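# Hang the picture on two wall hooks by its wire

## Task

Put the picture's back wire over both wall hooks so that the picture hangs upright, level, and with its front facing outward. The task counts as failed if the picture is dropped and lands on the hooks rather than being placed there.

## Robot and tools

Robot: two 6-joint arms, left_arm and right_arm, each with a parallel gripper. Joints are always listed in this order: waist, shoulder, elbow, wrist pitch, wrist yaw, wrist roll. Nominal ranges in radians: waist -2.618 to 3.054, shoulder 0.000 to 3.142, elbow 0.000 to 3.142, wrist pitch -1.571 to 1.571, wrist yaw -1.571 to 1.571, wrist roll -2.094 to 2.094. The true end of each joint may differ from these by up to 0.059 rad either way.

Frames: the scene frame has its origin at table-top height, halfway between the two nominal arm bases. +z points up, +x points out over the table, and left_arm sits on the +y side. Image left and right do not match these arm names. Calibrated bases in the scene frame: left_arm at (+0.055, +0.350, +0.027) m and right_arm at (-0.025, -0.286, +0.047) m, each turned only very slightly about z. Each arm reports its gripper's end_effector_position (m) and end_effector_quat_wxyz in its own base frame. Those readings can be wrong by a few cm, and more at long reach. The fingers point along the gripper's +z axis and open and close along its y axis. The reported position is the point between the pads, about 1 cm short of the fingertips.

execute_actions(actions, cameras): actions is a list of actions. Each action is a table of up to 15 rows, and each row is one 1/30 s control step. If a table has fewer than 15 rows, its last row is repeated until 15 steps have run. Every row has 14 numbers in [-1, 1]: left_arm's six joint values and its opening, then right_arm's six and its opening. Both arms must always be filled in. Joint values are offsets, not angles. They count from the Joint targets at the start of that action, not from the previous row, so sending the same offset in the next action moves the joint again. Scale: 1.0 equals 2.224 rad for waist, shoulder and elbow, and 8.485 rad for the three wrist joints. The opening is an absolute command: +1 is fully open and -1 is shut. An action is rejected for both arms if it would push a joint more than 0.059 rad outside its range. The whole call is rejected if any action is malformed, or if the first action fails that check. A joint sent past its real end stops there, and the result reports "joint sent to its limit". An empty actions list only returns the current state and images. cameras selects images: leave it out, null, or ["all"] for all of them, [] for none. An unknown camera name invalidates the call.

move(target, speed, blend, opening_speed, blocking, cameras): drives all joints along synchronized paths. target is one 14-number row, or a list of up to 15 such rows. It uses the same layout and scale as execute_actions, and every row is an offset from the current Joint targets, not from the previous row. speed is in rad/s (0.01 to 12.57, default 0.5) and applies to the joint with the farthest to travel. It can be one number, or one number per target. blend (rad) rounds the corners at intermediate targets. opening_speed (at least 0.2 per second, on the -1 to +1 scale) ramps the gripper command instead of stepping it. With blocking=false the call returns after about 0.5 s while the motion carries on. Paths shorter than 0.5 s are stretched. Paths over 10 s do not reach their targets. Paths do not avoid obstacles or the other arm. The result adds a "move:" line saying done, off_target (resting more than 0.035 rad from target), moving, held, or fault, plus limits=held if some steps were withheld. A faster move, or a target set deeper past a contact, hits or presses harder.

wait(seconds 0 to 10): lets time pass while the last commands are held. stop(): brakes a running move. zoom_image(camera, region [x0, y0, x1, y1] in pixels, at most 504x504): gives a closer view of that camera's most recent image. finished_scene(scene): ends the current scene and cannot be undone, so call it only once the picture is hanging correctly and stays there without the robot.

Cameras: cam_head_left, cam_head_right, cam_high, cam_left_wrist, cam_right_wrist, each 672x504. Calibration data (K, distortion, T_world_to_cam) is given, but each camera may be off by a few mm or degrees.

Result lines: Joint positions (rad) and Joint velocities (rad/s), one block per arm, ending with the pad gap in m (0.094 is fully open). "within noise" means the arm is still. Joint targets are the base that the next offsets count from. Tool commands show the current gripper commands. grip_measured reads on the command scale. grip_effort_nm is motor effort, with negative meaning closing, and it is not pad force. Joint torques include gravity, and joints 1 to 3 flip sign past ±28 N m. After action calls, step readings list joint angles at some steps. "joint command not followed" means the clearance check changed or blocked targets. MOTOR HOT appears at 75 °C. At 90 °C the arm folds up and stays idle, and at 100 °C it goes limp.

Motion limits: each joint target can lead its measured angle by at most 0.339 rad (first three joints) or 2.2 rad (wrists). If targets would put the gripper more than 200 mm from where it is, they are scaled back. Tiny joint changes may not start at all. To stop an arm pushing against something, command its targets back past its measured positions. To hold one gripper steady, resend its current opening; a 0 is a real command.

Gripping: fingers go to the opening you write. About 0.05 below the first-touch reading (more for small or round items) the gripper squeezes at full force, roughly 50 to 64 N per pad. Close slowly on fragile items, and open well above grip_measured to release.

Avoid: hitting or squeezing one arm with the other, dropping the picture or releasing it while it is moving, letting it fall onto the hooks, anything leaving the table, slams and hard pushes, and holding loads at full stretch for long. Occasional outside nudges may move loose objects.

Each tool is called after "Call:" by a JSON object that holds its "api" and its "payload".

## Session

Call:
{"api": "execute_actions", "payload": {"actions": []}}

Scene clock: 0.00 s.
left_arm: end_effector_position=(+0.3928, +0.0278, +0.1080) grip_measured=+1.000 grip_effort_nm=n/a end_effector_quat_wxyz=(+0.593, -0.068, +0.801, +0.043) | right_arm: end_effector_position=(+0.4070, -0.0251, +0.1254) grip_measured=+1.000 grip_effort_nm=n/a end_effector_quat_wxyz=(+0.608, +0.073, +0.791, -0.022)
Joint positions: left_arm=[0.001 1.515 0.351 0.863 -0.149 -0.057 0.094] | right_arm=[-0.017 1.513 0.408 0.839 0.107 0.084 0.094]
Joint velocities: within noise
Joint torques (N m): no reading
Motor temperatures (°C): left_arm=[32 37 35 34 31 33 29] | right_arm=[33 36 37 37 32 31 32]
Heat: left arm: 37 °C; right arm: 37 °C.
Joint targets: left_arm=[0.001 1.508 0.358 0.864 -0.150 -0.058] | right_arm=[-0.017 1.504 0.418 0.849 0.107 0.084]
Tool commands: left_gripper/opening=+1.0 right_gripper/opening=+1.0

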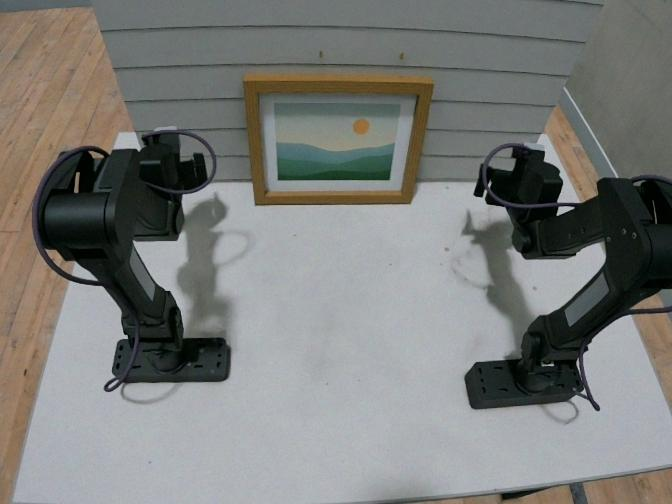

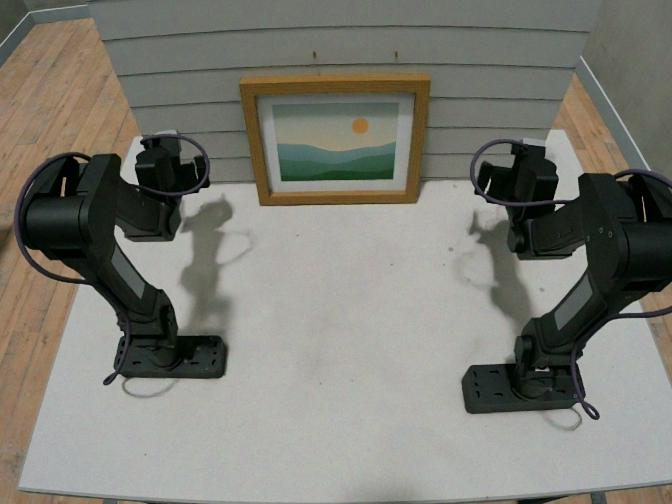

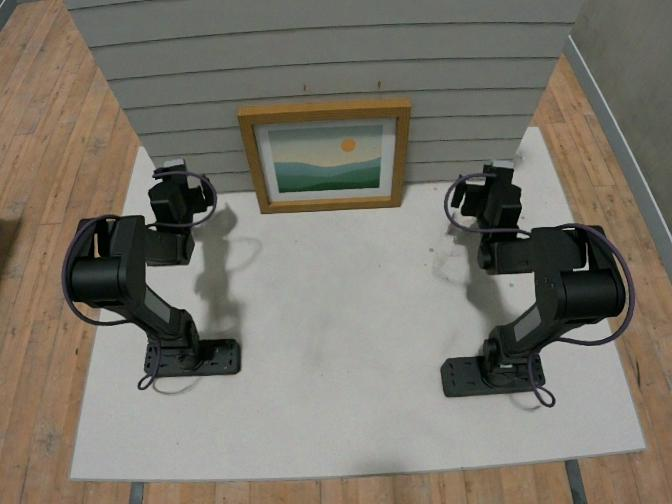

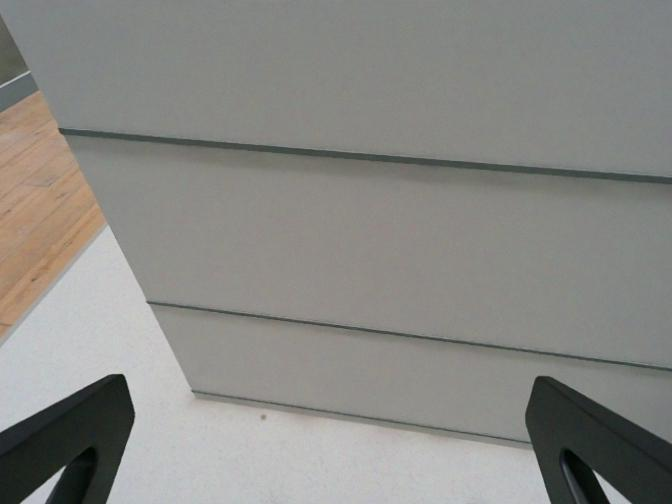

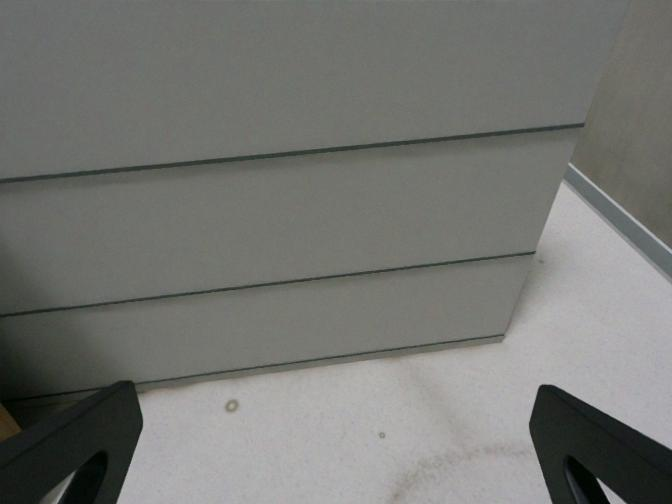

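Call:
{"api": "zoom_image", "payload": {"camera": "cam_head_left", "region": [220, 20, 460, 220]}}

Call:
{"api": "zoom_image", "payload": {"camera": "cam_head_right", "region": [220, 20, 460, 220]}}

Call:
{"api": "zoom_image", "payload": {"camera": "cam_high", "region": [220, 60, 430, 230]}}

Scaled by 2.100 from the camera's 672x504 image, which has a finer 960x720 frame.

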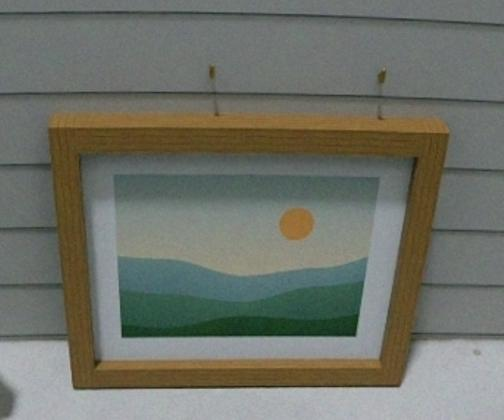

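Scaled by 2.100 from the camera's 672x504 image, which has a finer 960x720 frame.

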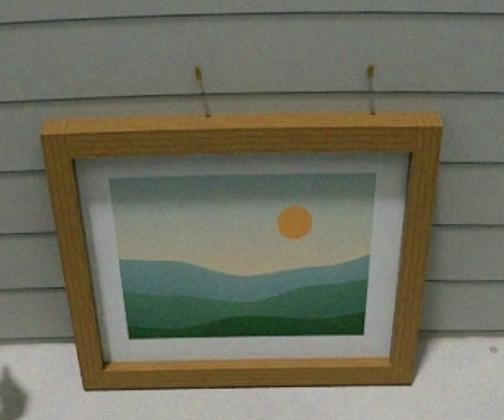

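Scaled by 2.400 from the camera's 672x504 image, which has a finer 960x720 frame.

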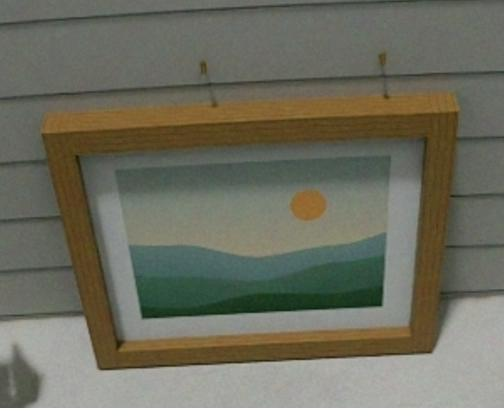

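Call:
{"api": "move", "payload": {"target": [[0, -0.4591, 0.0544, -0.1009, 0, 0.0068, 1, 0, -0.4573, 0.0274, -0.0991, 0, -0.0099, 1], [-0.2702, -0.4591, 0.0544, -0.1009, -0.0177, 0.0068, 1, 0.2774, -0.4573, 0.0274, -0.0991, 0.0227, -0.0099, 1]], "speed": 0.9, "blend": 0.15}}

Scene clock: 222.87 s.
left_arm: end_effector_position=(+0.2579, -0.1112, +0.2880) grip_measured=+1.000 grip_effort_nm=-0.017 end_effector_quat_wxyz=(+0.690, +0.108, +0.708, -0.105) | right_arm: end_effector_position=(+0.2576, +0.1117, +0.2785) grip_measured=+1.000 grip_effort_nm=-0.007 end_effector_quat_wxyz=(+0.681, -0.113, +0.717, +0.096)
Joint positions: left_arm=[-0.594 0.495 0.455 0.014 -0.291 -0.006 0.094] | right_arm=[0.591 0.497 0.447 -0.007 0.294 0 0.094]
Joint velocities: within noise
Joint torques (N m): left_arm=[-0.54 0.4 6.83 1.55 -0.09 0.12] | right_arm=[0.75 -0.42 9.36 2.08 0.02 0]
Motor temperatures (°C): left_arm=[32 38 37 42 30 32 28] | right_arm=[33 38 38 49 31 30 31]
Heat: left arm: 42 °C; right arm: 49 °C.
Joint targets: left_arm=[-0.600 0.487 0.479 0.008 -0.300 0.000] | right_arm=[0.599 0.486 0.479 0.008 0.300 -0.001]
move: done
camera_calibration:
cam_left_wrist: T_world_to_cam=[[-0.310182, -0.950543, -0.0159757, -0.0237129], [-0.427748, 0.154551, -0.890587, 0.421986], [0.849011, -0.26941, -0.454532, -0.0312998], [0, 0, 0, 1]] pos_world=[0.199722, -0.0961909, 0.36121]
cam_right_wrist: T_world_to_cam=[[0.302019, -0.953063, 0.0213257, 0.0240209], [-0.429874, -0.156123, -0.889288, 0.414641], [0.850878, 0.259414, -0.456849, -0.0367362], [0, 0, 0, 1]] pos_world=[0.202247, 0.0971581, 0.35144]

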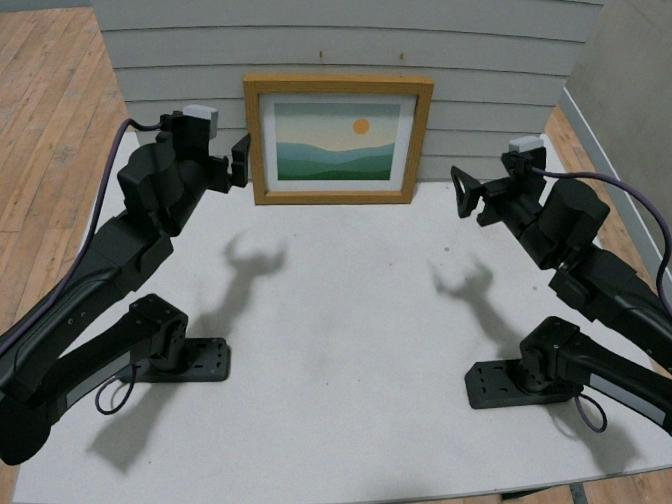

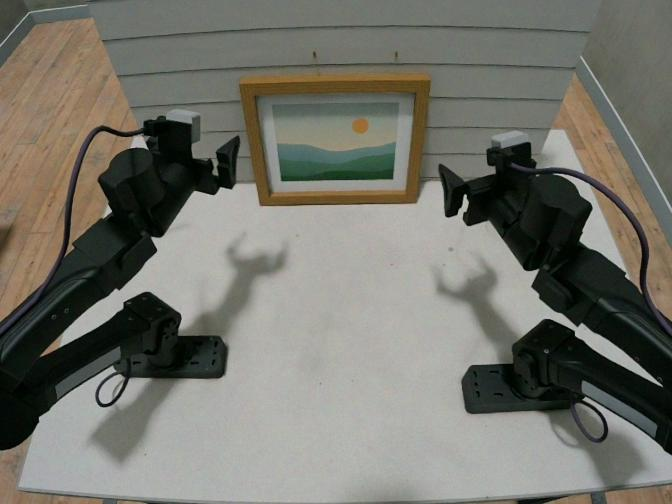

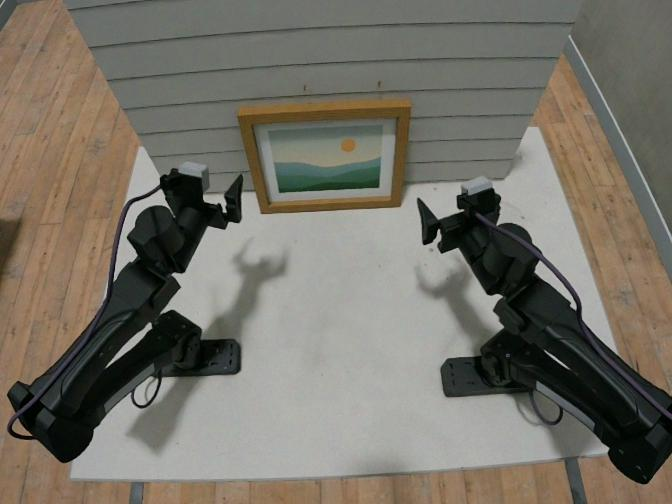

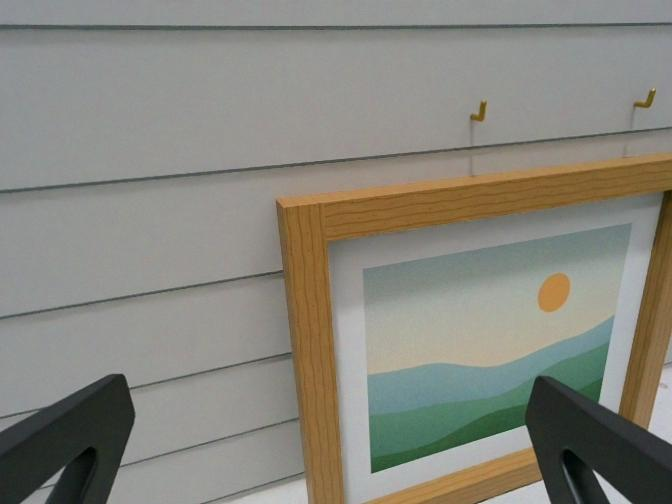

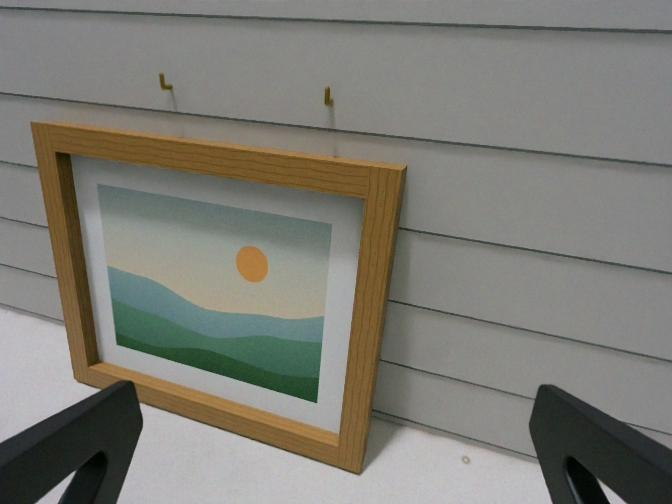

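Call:
{"api": "zoom_image", "payload": {"camera": "cam_left_wrist", "region": [440, 60, 672, 220]}}

Call:
{"api": "zoom_image", "payload": {"camera": "cam_right_wrist", "region": [10, 50, 430, 480]}}

Call:
{"api": "zoom_image", "payload": {"camera": "cam_right_wrist", "region": [130, 50, 430, 220]}}

Call:
{"api": "zoom_image", "payload": {"camera": "cam_left_wrist", "region": [250, 150, 550, 504]}}

Scaled by 2.172 from the camera's 672x504 image, which has a finer 960x720 frame.

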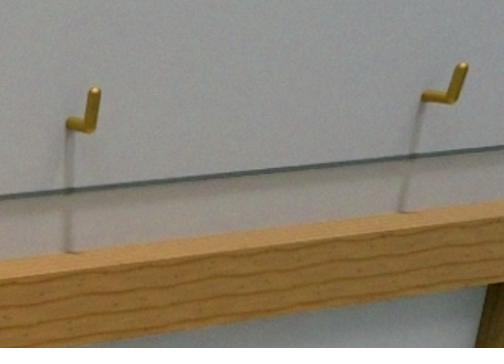

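Scaled by 1.172 from the camera's 672x504 image, which has a finer 960x720 frame.

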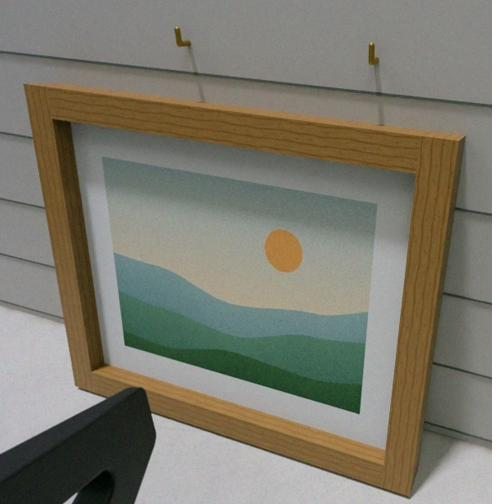

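Scaled by 1.680 from the camera's 672x504 image, which has a finer 960x720 frame.

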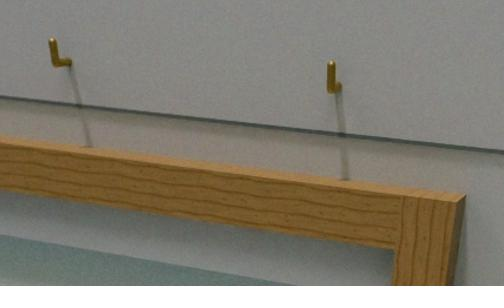

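Scaled by 1.424 from the camera's 672x504 image, which has a finer 960x720 frame.

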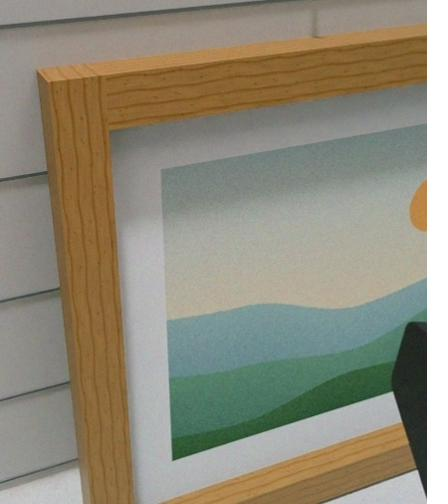

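Call:
{"api": "move", "payload": {"target": [[0.4038, 0, 0, 0, 0.2037, -0.1851, 1, -0.3971, 0, 0, 0, -0.2020, 0.1852, 1], [0.4038, 0.6884, 0.0495, 0.1675, 0.2037, -0.1851, 1, -0.3971, 0.7963, 0.2140, 0.1525, -0.2020, 0.1852, 1]], "speed": 1.0}}

Scene clock: 409.17 s.
left_arm: end_effector_position=(+0.3578, -0.0756, +0.1196) grip_measured=+1.000 grip_effort_nm=-0.017 end_effector_quat_wxyz=(+0.140, -0.167, +0.689, -0.691) | right_arm: end_effector_position=(+0.4374, +0.0607, +0.0958) grip_measured=+1.000 grip_effort_nm=-0.012 end_effector_quat_wxyz=(+0.127, +0.178, +0.688, +0.692)
Joint positions: left_arm=[0.292 2.01 0.574 1.401 1.425 -1.574 0.094] | right_arm=[-0.275 2.251 0.935 1.252 -1.411 1.579 0.094]
Joint velocities: within noise
Joint torques (N m): left_arm=[0.47 -5.91 3.22 1.35 0.07 0.07] | right_arm=[-0.7 -8.73 5.42 1.89 -0.14 -0.01]
Motor temperatures (°C): left_arm=[31 35 44 41 29 32 28] | right_arm=[32 33 44 48 30 29 31]
Heat: left arm: 44 °C; right arm: 48 °C.
Joint targets: left_arm=[0.298 2.018 0.589 1.429 1.428 -1.571] | right_arm=[-0.284 2.257 0.955 1.302 -1.414 1.571]
move: off_target (right_arm); right_arm: the wrist pitch is farthest, 0.050 rad from its target
camera_calibration:
cam_left_wrist: T_world_to_cam=[[0.0168164, 0.0158214, 0.999733, -0.126928], [-0.999817, 0.00942527, 0.0166686, 0.394502], [-0.00915904, -0.99983, 0.015977, 0.0124615], [0, 0, 0, 1]] pos_world=[0.396678, 0.0107493, 0.120119]
cam_right_wrist: T_world_to_cam=[[-0.0593726, 0.0269454, -0.997872, 0.121292], [-0.998112, 0.0141273, 0.0597683, 0.468797], [0.0157077, 0.999537, 0.0260558, 0.014196], [0, 0, 0, 1]] pos_world=[0.474891, -0.0240805, 0.0926444]

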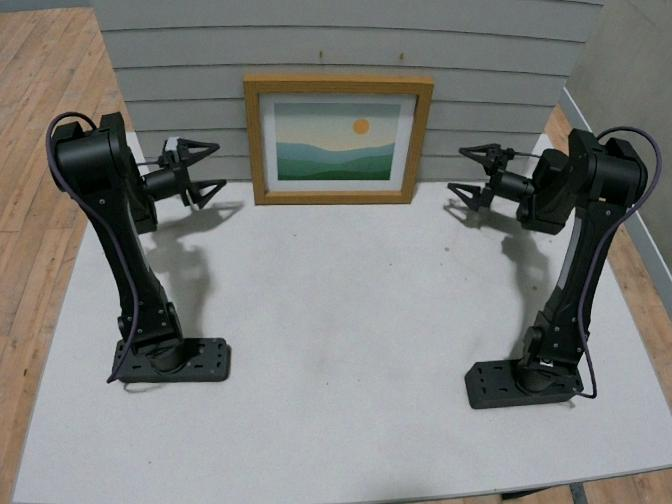

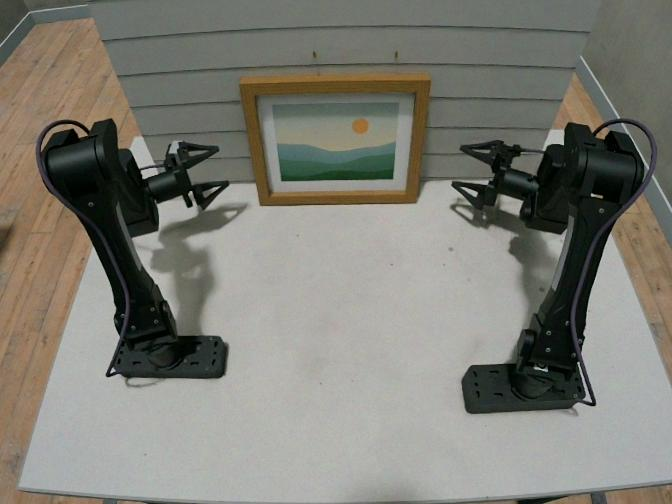

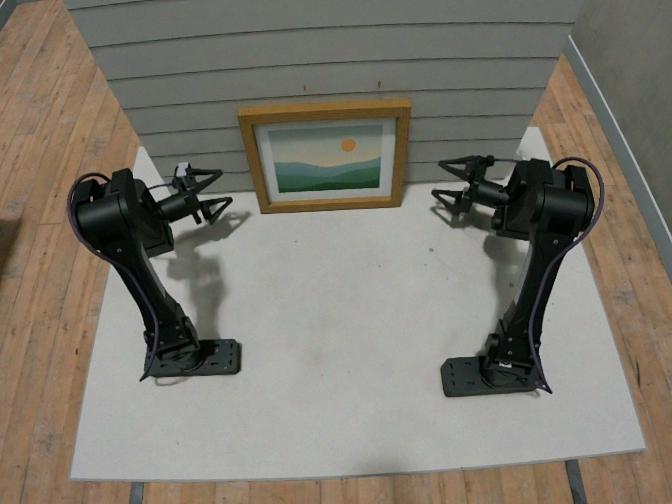

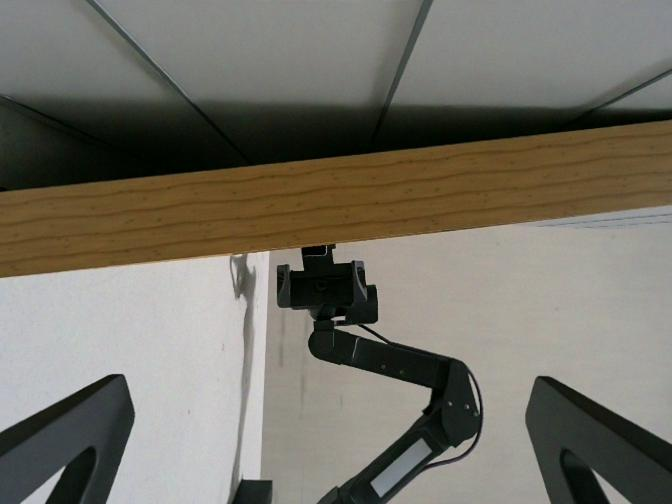

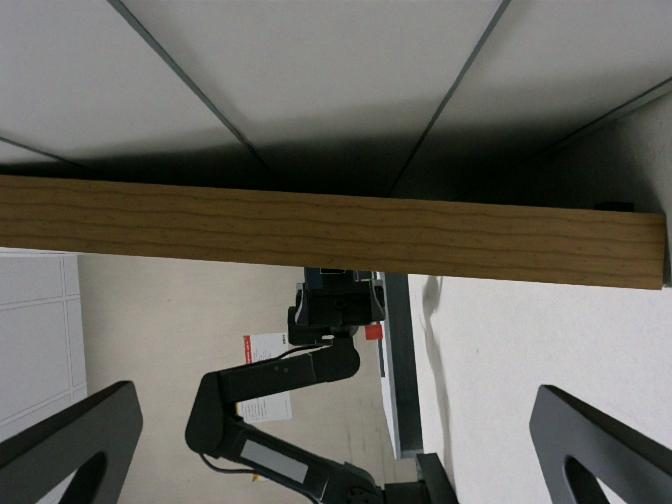

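Call:
{"api": "zoom_image", "payload": {"camera": "cam_right_wrist", "region": [420, 100, 672, 300]}}

Call:
{"api": "zoom_image", "payload": {"camera": "cam_left_wrist", "region": [0, 80, 300, 300]}}

Scaled by 2.000 from the camera's 672x504 image, which has a finer 960x720 frame.

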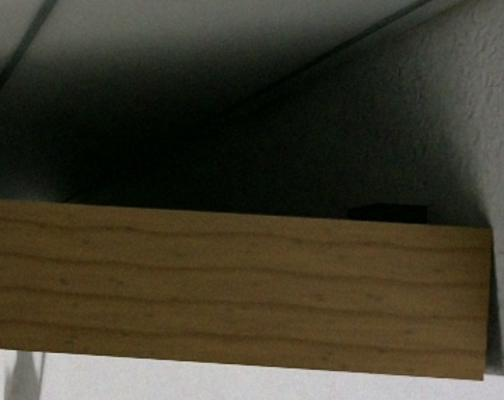

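Scaled by 1.680 from the camera's 672x504 image, which has a finer 960x720 frame.

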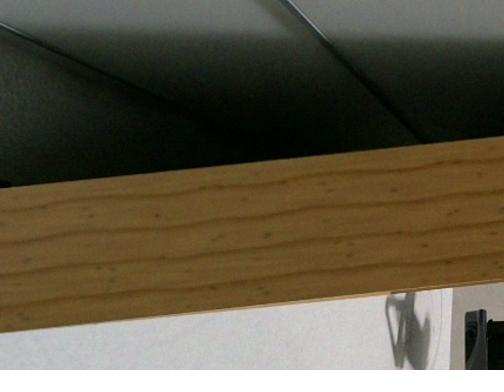

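Call:
{"api": "move", "payload": {"target": [[0, -0.6884, -0.0495, -0.1675, 0, 0, 1, 0, -0.7963, -0.2140, -0.1525, 0, 0, 1], [-0.4915, -0.6884, -0.0495, -0.1675, -0.2612, 0.1709, 1, 0.4035, -0.7963, -0.2140, -0.1525, 0.2383, -0.1753, 1], [-0.4915, -0.2990, -0.1315, -0.0640, -0.2612, 0.1709, 1, 0.4035, -0.2433, -0.2046, -0.0275, 0.2383, -0.1753, 1]], "speed": 1.0, "blend": [0.1, 0.1, 0]}}

Scene clock: 573.53 s.
left_arm: end_effector_position=(+0.3223, -0.1457, +0.1588) grip_measured=+1.000 grip_effort_nm=-0.022 end_effector_quat_wxyz=(+0.661, +0.002, +0.751, +0.000) | right_arm: end_effector_position=(+0.3942, +0.1503, +0.1307) grip_measured=+1.000 grip_effort_nm=-0.007 end_effector_quat_wxyz=(+0.652, -0.006, +0.758, -0.011)
Joint positions: left_arm=[-0.789 1.349 0.302 0.868 -0.779 -0.124 0.094] | right_arm=[0.604 1.71 0.487 1.041 0.605 0.079 0.094]
Joint velocities: within noise
Joint torques (N m): left_arm=[-0.51 -2.84 3.56 1.64 -0.19 0.06] | right_arm=[0.92 -5.31 5.7 2.16 0.03 0.06]
Motor temperatures (°C): left_arm=[31 38 38 39 29 32 28] | right_arm=[32 37 40 48 30 29 31]
Heat: left arm: 39 °C; right arm: 48 °C.
Joint targets: left_arm=[-0.795 1.353 0.297 0.886 -0.788 -0.121] | right_arm=[0.614 1.716 0.500 1.068 0.608 0.083]
move: done
camera_calibration:
cam_left_wrist: T_world_to_cam=[[-0.0170279, -0.999731, -0.0157664, -0.140253], [-0.543078, 0.0224875, -0.839381, 0.349618], [0.839509, -0.00573054, -0.543315, -0.0984676], [0, 0, 0, 1]] pos_world=[0.270146, -0.148642, 0.237753]
cam_right_wrist: T_world_to_cam=[[0.00566319, -0.999563, 0.0290297, 0.145508], [-0.539981, -0.0274906, -0.841228, 0.365883], [0.841658, -0.0109114, -0.539901, -0.175464], [0, 0, 0, 1]] pos_world=[0.344426, 0.153588, 0.208834]

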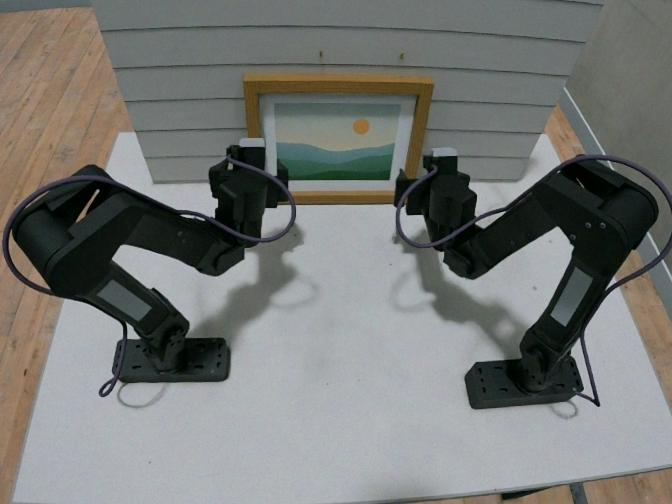

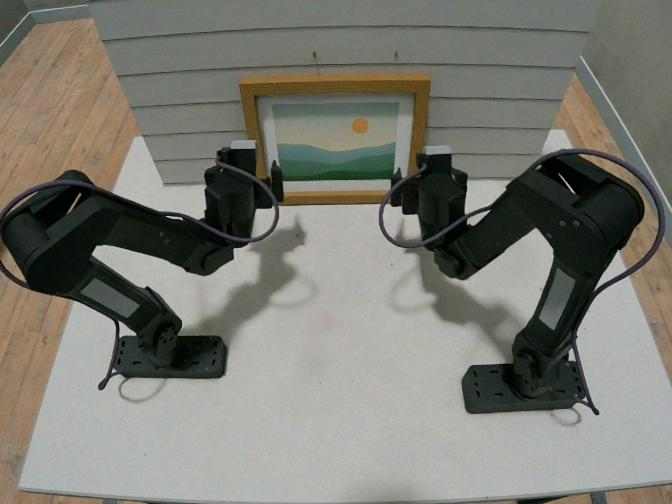

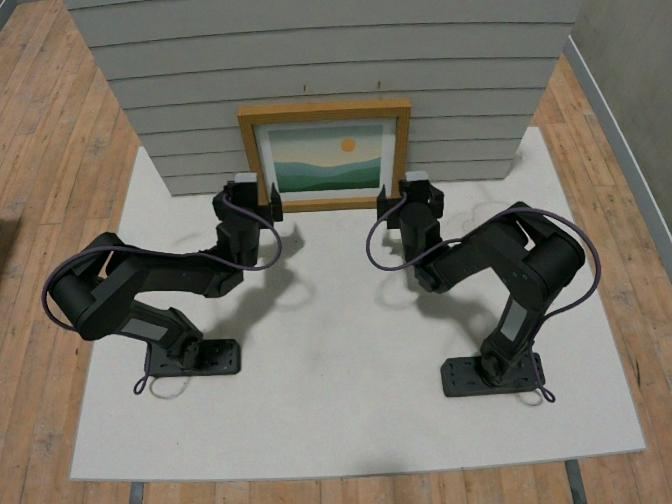

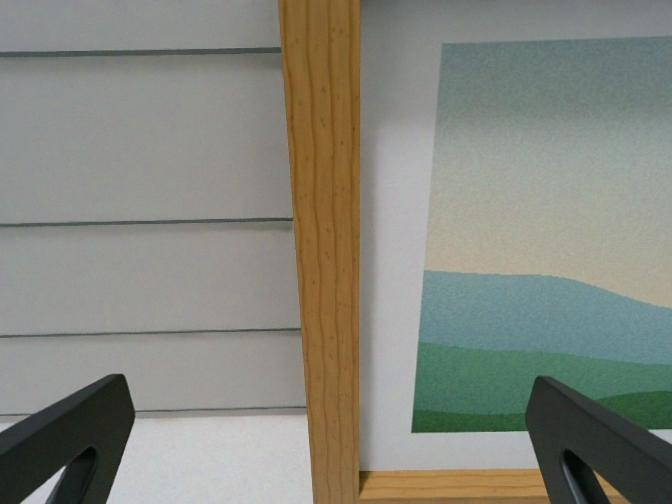

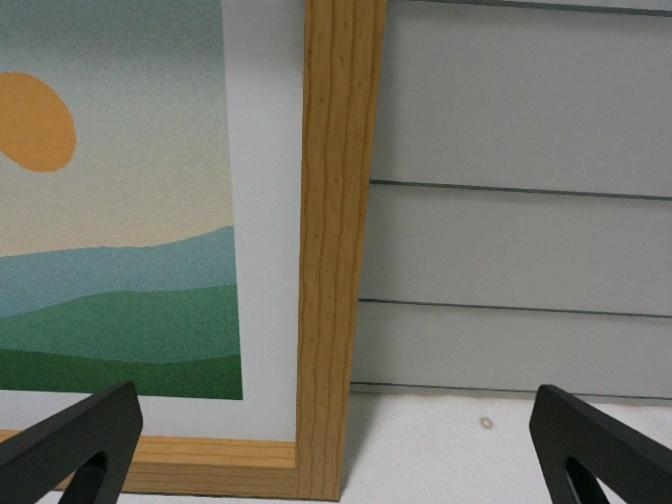

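Call:
{"api": "move", "payload": {"target": [0.0557, 0.0746, 0.0418, 0.0106, 0.01444, 0.0031, 1, -0.0297, 0.0577, 0.0630, -0.0005, -0.0076, -0.0012, 1], "speed": 0.3, "cameras": ["cam_left_wrist", "cam_right_wrist"]}}

Scene clock: 622.83 s.
left_arm: end_effector_position=(+0.3562, -0.1419, +0.1458) grip_measured=+1.000 grip_effort_nm=-0.022 end_effector_quat_wxyz=(+0.654, +0.004, +0.756, +0.008) | right_arm: end_effector_position=(+0.4298, +0.1569, +0.1266) grip_measured=+1.000 grip_effort_nm=-0.012 end_effector_quat_wxyz=(+0.653, -0.005, +0.757, -0.010)
Joint positions: left_arm=[-0.676 1.511 0.369 0.958 -0.674 -0.099 0.094] | right_arm=[0.555 1.832 0.616 1.043 0.557 0.07 0.094]
Joint velocities: within noise
Joint torques (N m): left_arm=[0.34 -3.56 5.2 1.72 0.02 0.05] | right_arm=[-0.4 -5.75 6.39 2.13 -0.19 0.16]
Motor temperatures (°C): left_arm=[31 37 39 40 29 32 28] | right_arm=[32 38 40 49 30 29 31]
Heat: left arm: 40 °C; right arm: 49 °C.
Joint targets: left_arm=[-0.671 1.519 0.390 0.976 -0.666 -0.094] | right_arm=[0.548 1.845 0.640 1.064 0.543 0.073]
move: done
camera_calibration:
cam_left_wrist: T_world_to_cam=[[-0.0103762, -0.999483, -0.0304178, -0.136339], [-0.557127, 0.031039, -0.829847, 0.361813], [0.830363, 0.00833592, -0.557161, -0.1267], [0, 0, 0, 1]] pos_world=[0.305368, -0.146443, 0.22551]
cam_right_wrist: T_world_to_cam=[[0.00488732, -0.99967, 0.0252083, 0.15283], [-0.537056, -0.0238885, -0.843208, 0.380185], [0.843532, -0.00941723, -0.536996, -0.208886], [0, 0, 0, 1]] pos_world=[0.379636, 0.159895, 0.204552]
Images, in order (width x height): cam_left_wrist 672x504, cam_right_wrist 672x504.

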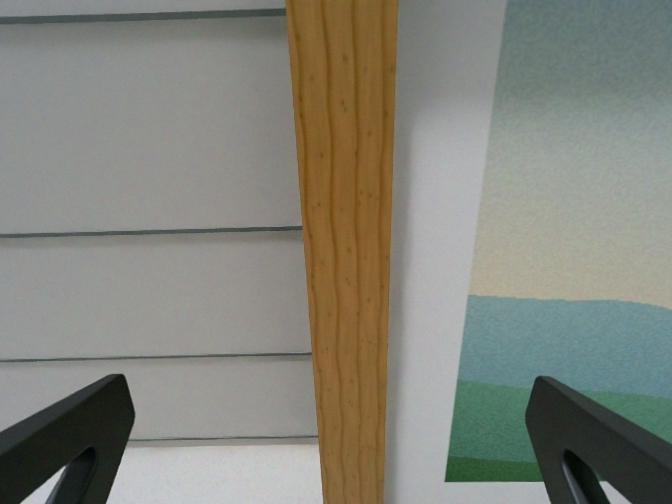

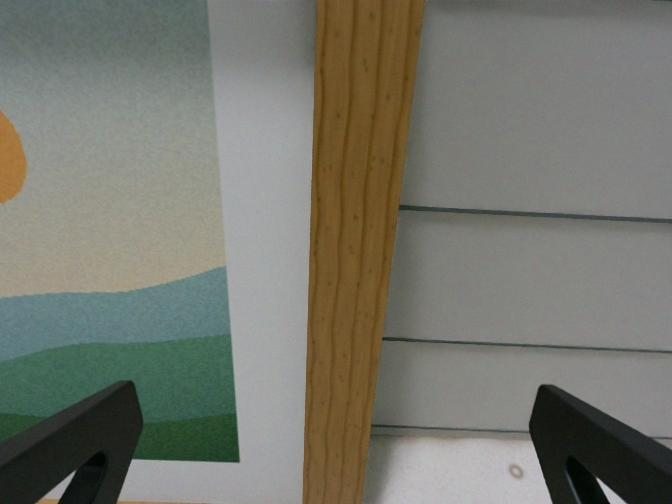

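Call:
{"api": "move", "payload": {"target": [0.0279, 0.0626, 0.0424, 0.0090, 0.00713, 0.0029, 1, -0.0244, 0.0454, 0.0478, 0.0026, -0.0061, -0.0023, 1], "speed": 0.2, "cameras": ["cam_left_wrist", "cam_right_wrist"]}}

Scene clock: 667.37 s.
left_arm: end_effector_position=(+0.3880, -0.1472, +0.1448) grip_measured=+1.000 grip_effort_nm=-0.017 end_effector_quat_wxyz=(+0.662, +0.003, +0.749, +0.006) | right_arm: end_effector_position=(+0.4614, +0.1556, +0.1233) grip_measured=+1.000 grip_effort_nm=-0.012 end_effector_quat_wxyz=(+0.659, -0.005, +0.752, -0.010)
Joint positions: left_arm=[-0.615 1.648 0.463 1.034 -0.615 -0.074 0.094] | right_arm=[0.501 1.932 0.721 1.059 0.506 0.051 0.094]
Joint velocities: within noise
Joint torques (N m): left_arm=[0.58 -4.45 4.85 1.75 0.03 0.07] | right_arm=[-0.65 -6.6 6.8 2.16 -0.17 0.09]
Motor temperatures (°C): left_arm=[31 37 40 41 29 32 28] | right_arm=[32 38 40 48 30 29 31]
Heat: left arm: 41 °C; right arm: 48 °C.
Joint targets: left_arm=[-0.609 1.658 0.484 1.052 -0.605 -0.070] | right_arm=[0.493 1.946 0.746 1.086 0.492 0.054]
move: done
camera_calibration:
cam_left_wrist: T_world_to_cam=[[-0.0110537, -0.999576, -0.0269241, -0.141551], [-0.540133, 0.0286282, -0.841092, 0.373588], [0.841507, 0.00524544, -0.540221, -0.160825], [0, 0, 0, 1]] pos_world=[0.335558, -0.151342, 0.22353]
cam_right_wrist: T_world_to_cam=[[0.00383582, -0.999644, 0.026416, 0.151863], [-0.525398, -0.024491, -0.850504, 0.38996], [0.850848, -0.0106165, -0.525304, -0.242071], [0, 0, 0, 1]] pos_world=[0.410268, 0.15879, 0.20049]
Images, in order (width x height): cam_left_wrist 672x504, cam_right_wrist 672x504.

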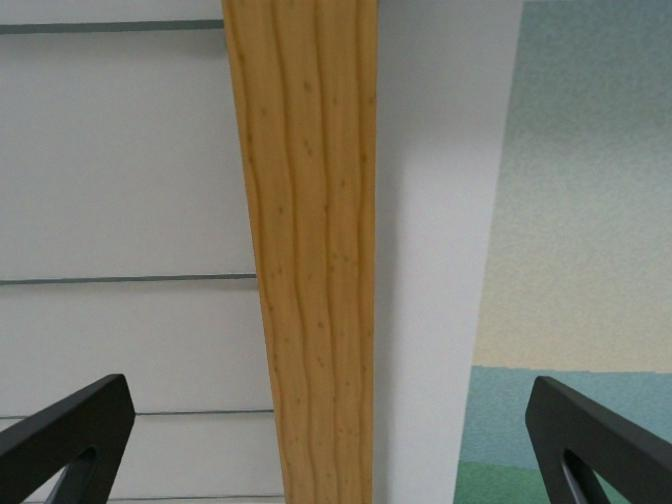

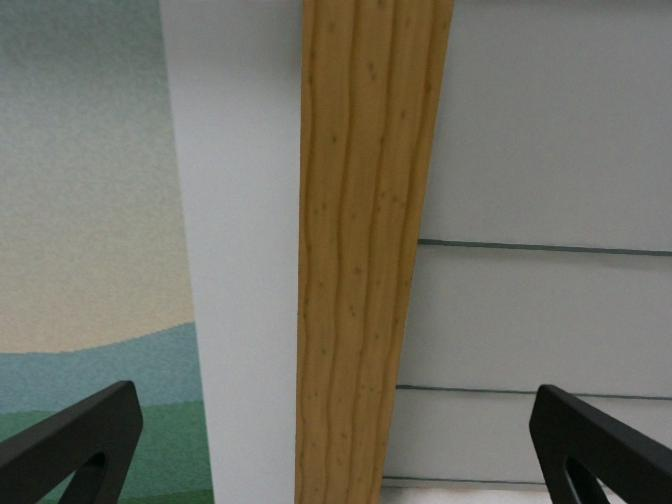

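Call:
{"api": "move", "payload": {"target": [0.0179, 0.0200, 0.01875, 0.0007, 0.0046, 0.0007, 1, -0.0143, 0.0215, 0.0306, -0.0021, -0.0039, -0.0005, 1], "speed": 0.1, "cameras": ["cam_left_wrist", "cam_right_wrist"]}}

Scene clock: 691.70 s.
left_arm: end_effector_position=(+0.4030, -0.1446, +0.1439) grip_measured=+1.000 grip_effort_nm=-0.027 end_effector_quat_wxyz=(+0.662, +0.003, +0.749, +0.006) | right_arm: end_effector_position=(+0.4809, +0.1541, +0.1263) grip_measured=+1.000 grip_effort_nm=-0.012 end_effector_quat_wxyz=(+0.665, -0.002, +0.747, -0.006)
Joint positions: left_arm=[-0.576 1.692 0.505 1.04 -0.576 -0.068 0.094] | right_arm=[0.47 1.978 0.789 1.06 0.473 0.047 0.094]
Joint velocities: within noise
Joint torques (N m): left_arm=[0.44 -4.7 5.01 1.76 0.06 0.08] | right_arm=[-0.8 -6.89 6.79 2.03 -0.11 0.08]
Motor temperatures (°C): left_arm=[31 37 39 41 29 32 28] | right_arm=[32 37 41 51 30 29 31]
Heat: left arm: 41 °C; right arm: 51 °C.
Joint targets: left_arm=[-0.570 1.702 0.526 1.058 -0.566 -0.064] | right_arm=[0.462 1.993 0.814 1.069 0.459 0.050]
move: done
camera_calibration:
cam_left_wrist: T_world_to_cam=[[-0.0102235, -0.999618, -0.0256716, -0.139286], [-0.539658, 0.0271289, -0.841447, 0.380495], [0.841822, 0.00525141, -0.539729, -0.174083], [0, 0, 0, 1]] pos_world=[0.35046, -0.148641, 0.222633]
cam_right_wrist: T_world_to_cam=[[0.00441746, -0.999857, 0.016313, 0.151195], [-0.510486, -0.0162822, -0.859732, 0.395424], [0.859874, -0.00452976, -0.510486, -0.264124], [0, 0, 0, 1]] pos_world=[0.428304, 0.156415, 0.202661]
Images, in order (width x height): cam_left_wrist 672x504, cam_right_wrist 672x504.

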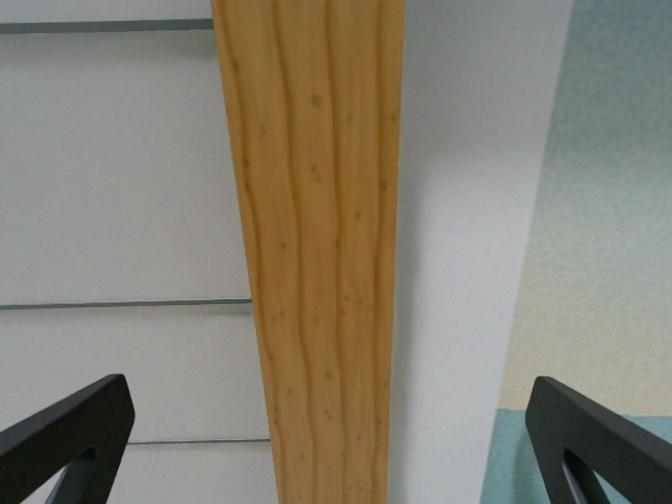

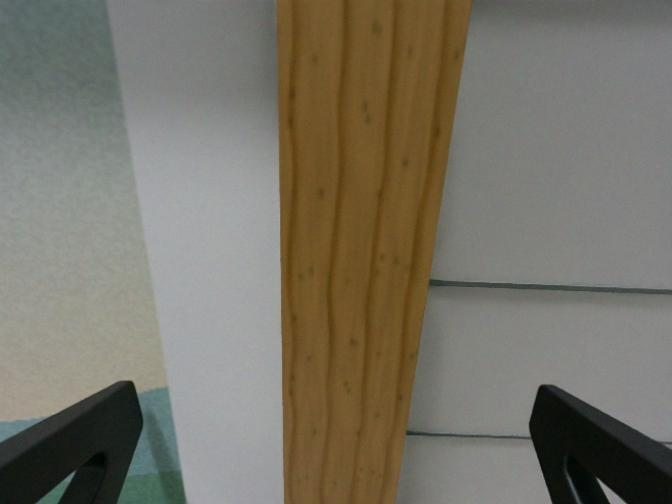

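Call:
{"api": "move", "payload": {"target": [0, 0, 0, 0, 0, 0, -0.65, 0, 0, 0, 0, 0, 0, -0.65], "opening_speed": 0.6}}

Scene clock: 709.57 s.
left_arm: end_effector_position=(+0.4030, -0.1448, +0.1441) grip_measured=-0.476 grip_effort_nm=-1.043 end_effector_quat_wxyz=(+0.663, +0.002, +0.749, +0.004) | right_arm: end_effector_position=(+0.4813, +0.1527, +0.1262) grip_measured=-0.473 grip_effort_nm=-1.028 end_effector_quat_wxyz=(+0.665, +0.002, +0.747, -0.005)
Joint positions: left_arm=[-0.576 1.692 0.505 1.041 -0.575 -0.071 0.025] | right_arm=[0.467 1.978 0.789 1.059 0.473 0.054 0.025]
Joint velocities: within noise
Joint torques (N m): left_arm=[0.51 -4.78 5.03 1.75 0.05 0.09] | right_arm=[-0.12 -7.08 6.8 2.03 -0.16 -0.07]
Motor temperatures (°C): left_arm=[31 38 40 42 29 32 28] | right_arm=[32 39 40 51 30 29 31]
Heat: left arm: 42 °C; right arm: 51 °C.
Joint targets: left_arm=[-0.570 1.702 0.526 1.058 -0.566 -0.064] | right_arm=[0.462 1.993 0.814 1.068 0.459 0.050]
move: done
camera_calibration:
cam_left_wrist: T_world_to_cam=[[-0.0109458, -0.999693, -0.0222255, -0.139706], [-0.538905, 0.0246203, -0.842007, 0.380155], [0.842296, 0.00276104, -0.539009, -0.174666], [0, 0, 0, 1]] pos_world=[0.350458, -0.148541, 0.222841]
cam_right_wrist: T_world_to_cam=[[0.000682803, -0.999949, 0.0100411, 0.152381], [-0.510758, -0.00898133, -0.859678, 0.394639], [0.859725, -0.00454159, -0.510738, -0.264444], [0, 0, 0, 1]] pos_world=[0.42881, 0.154717, 0.202671]

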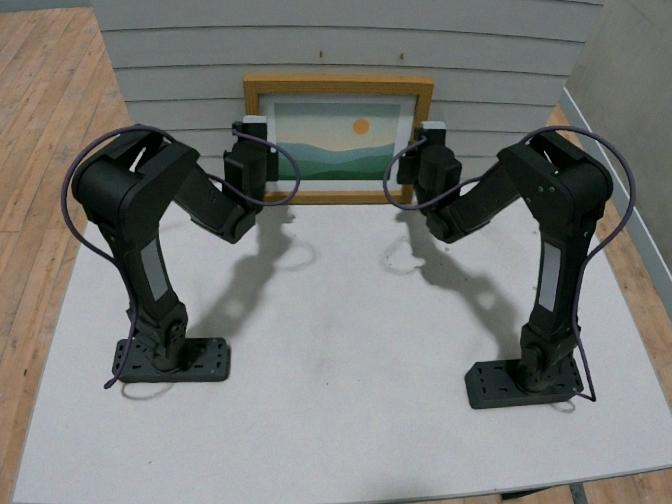

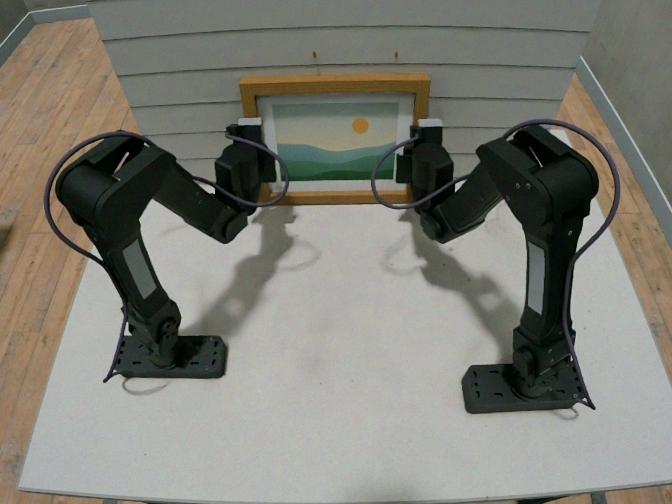

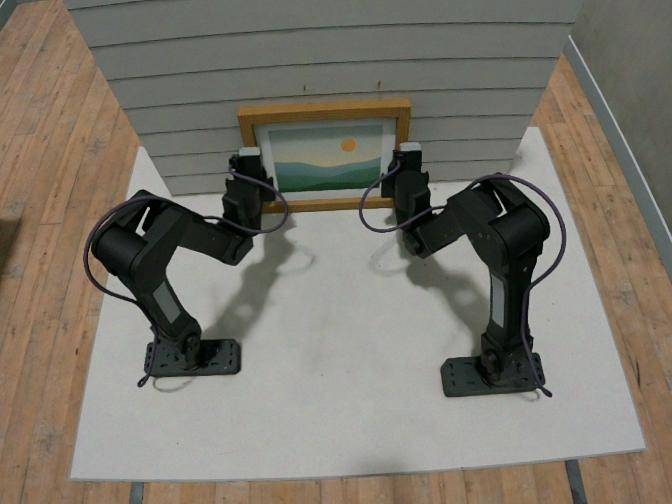

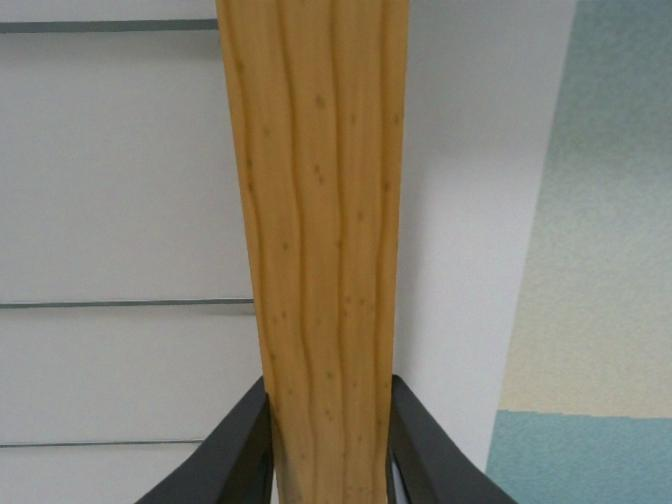

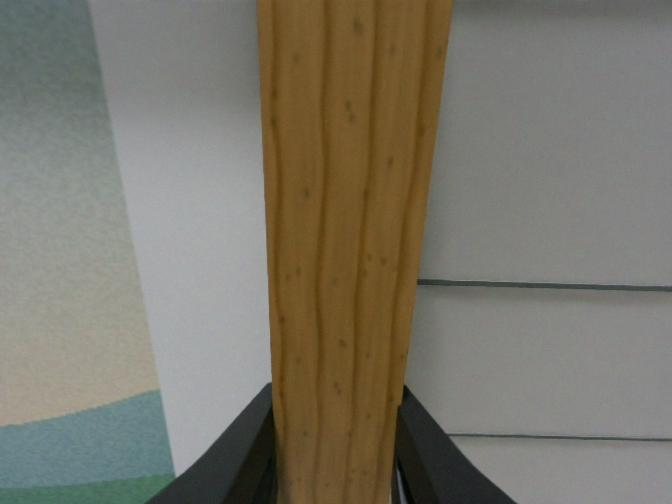

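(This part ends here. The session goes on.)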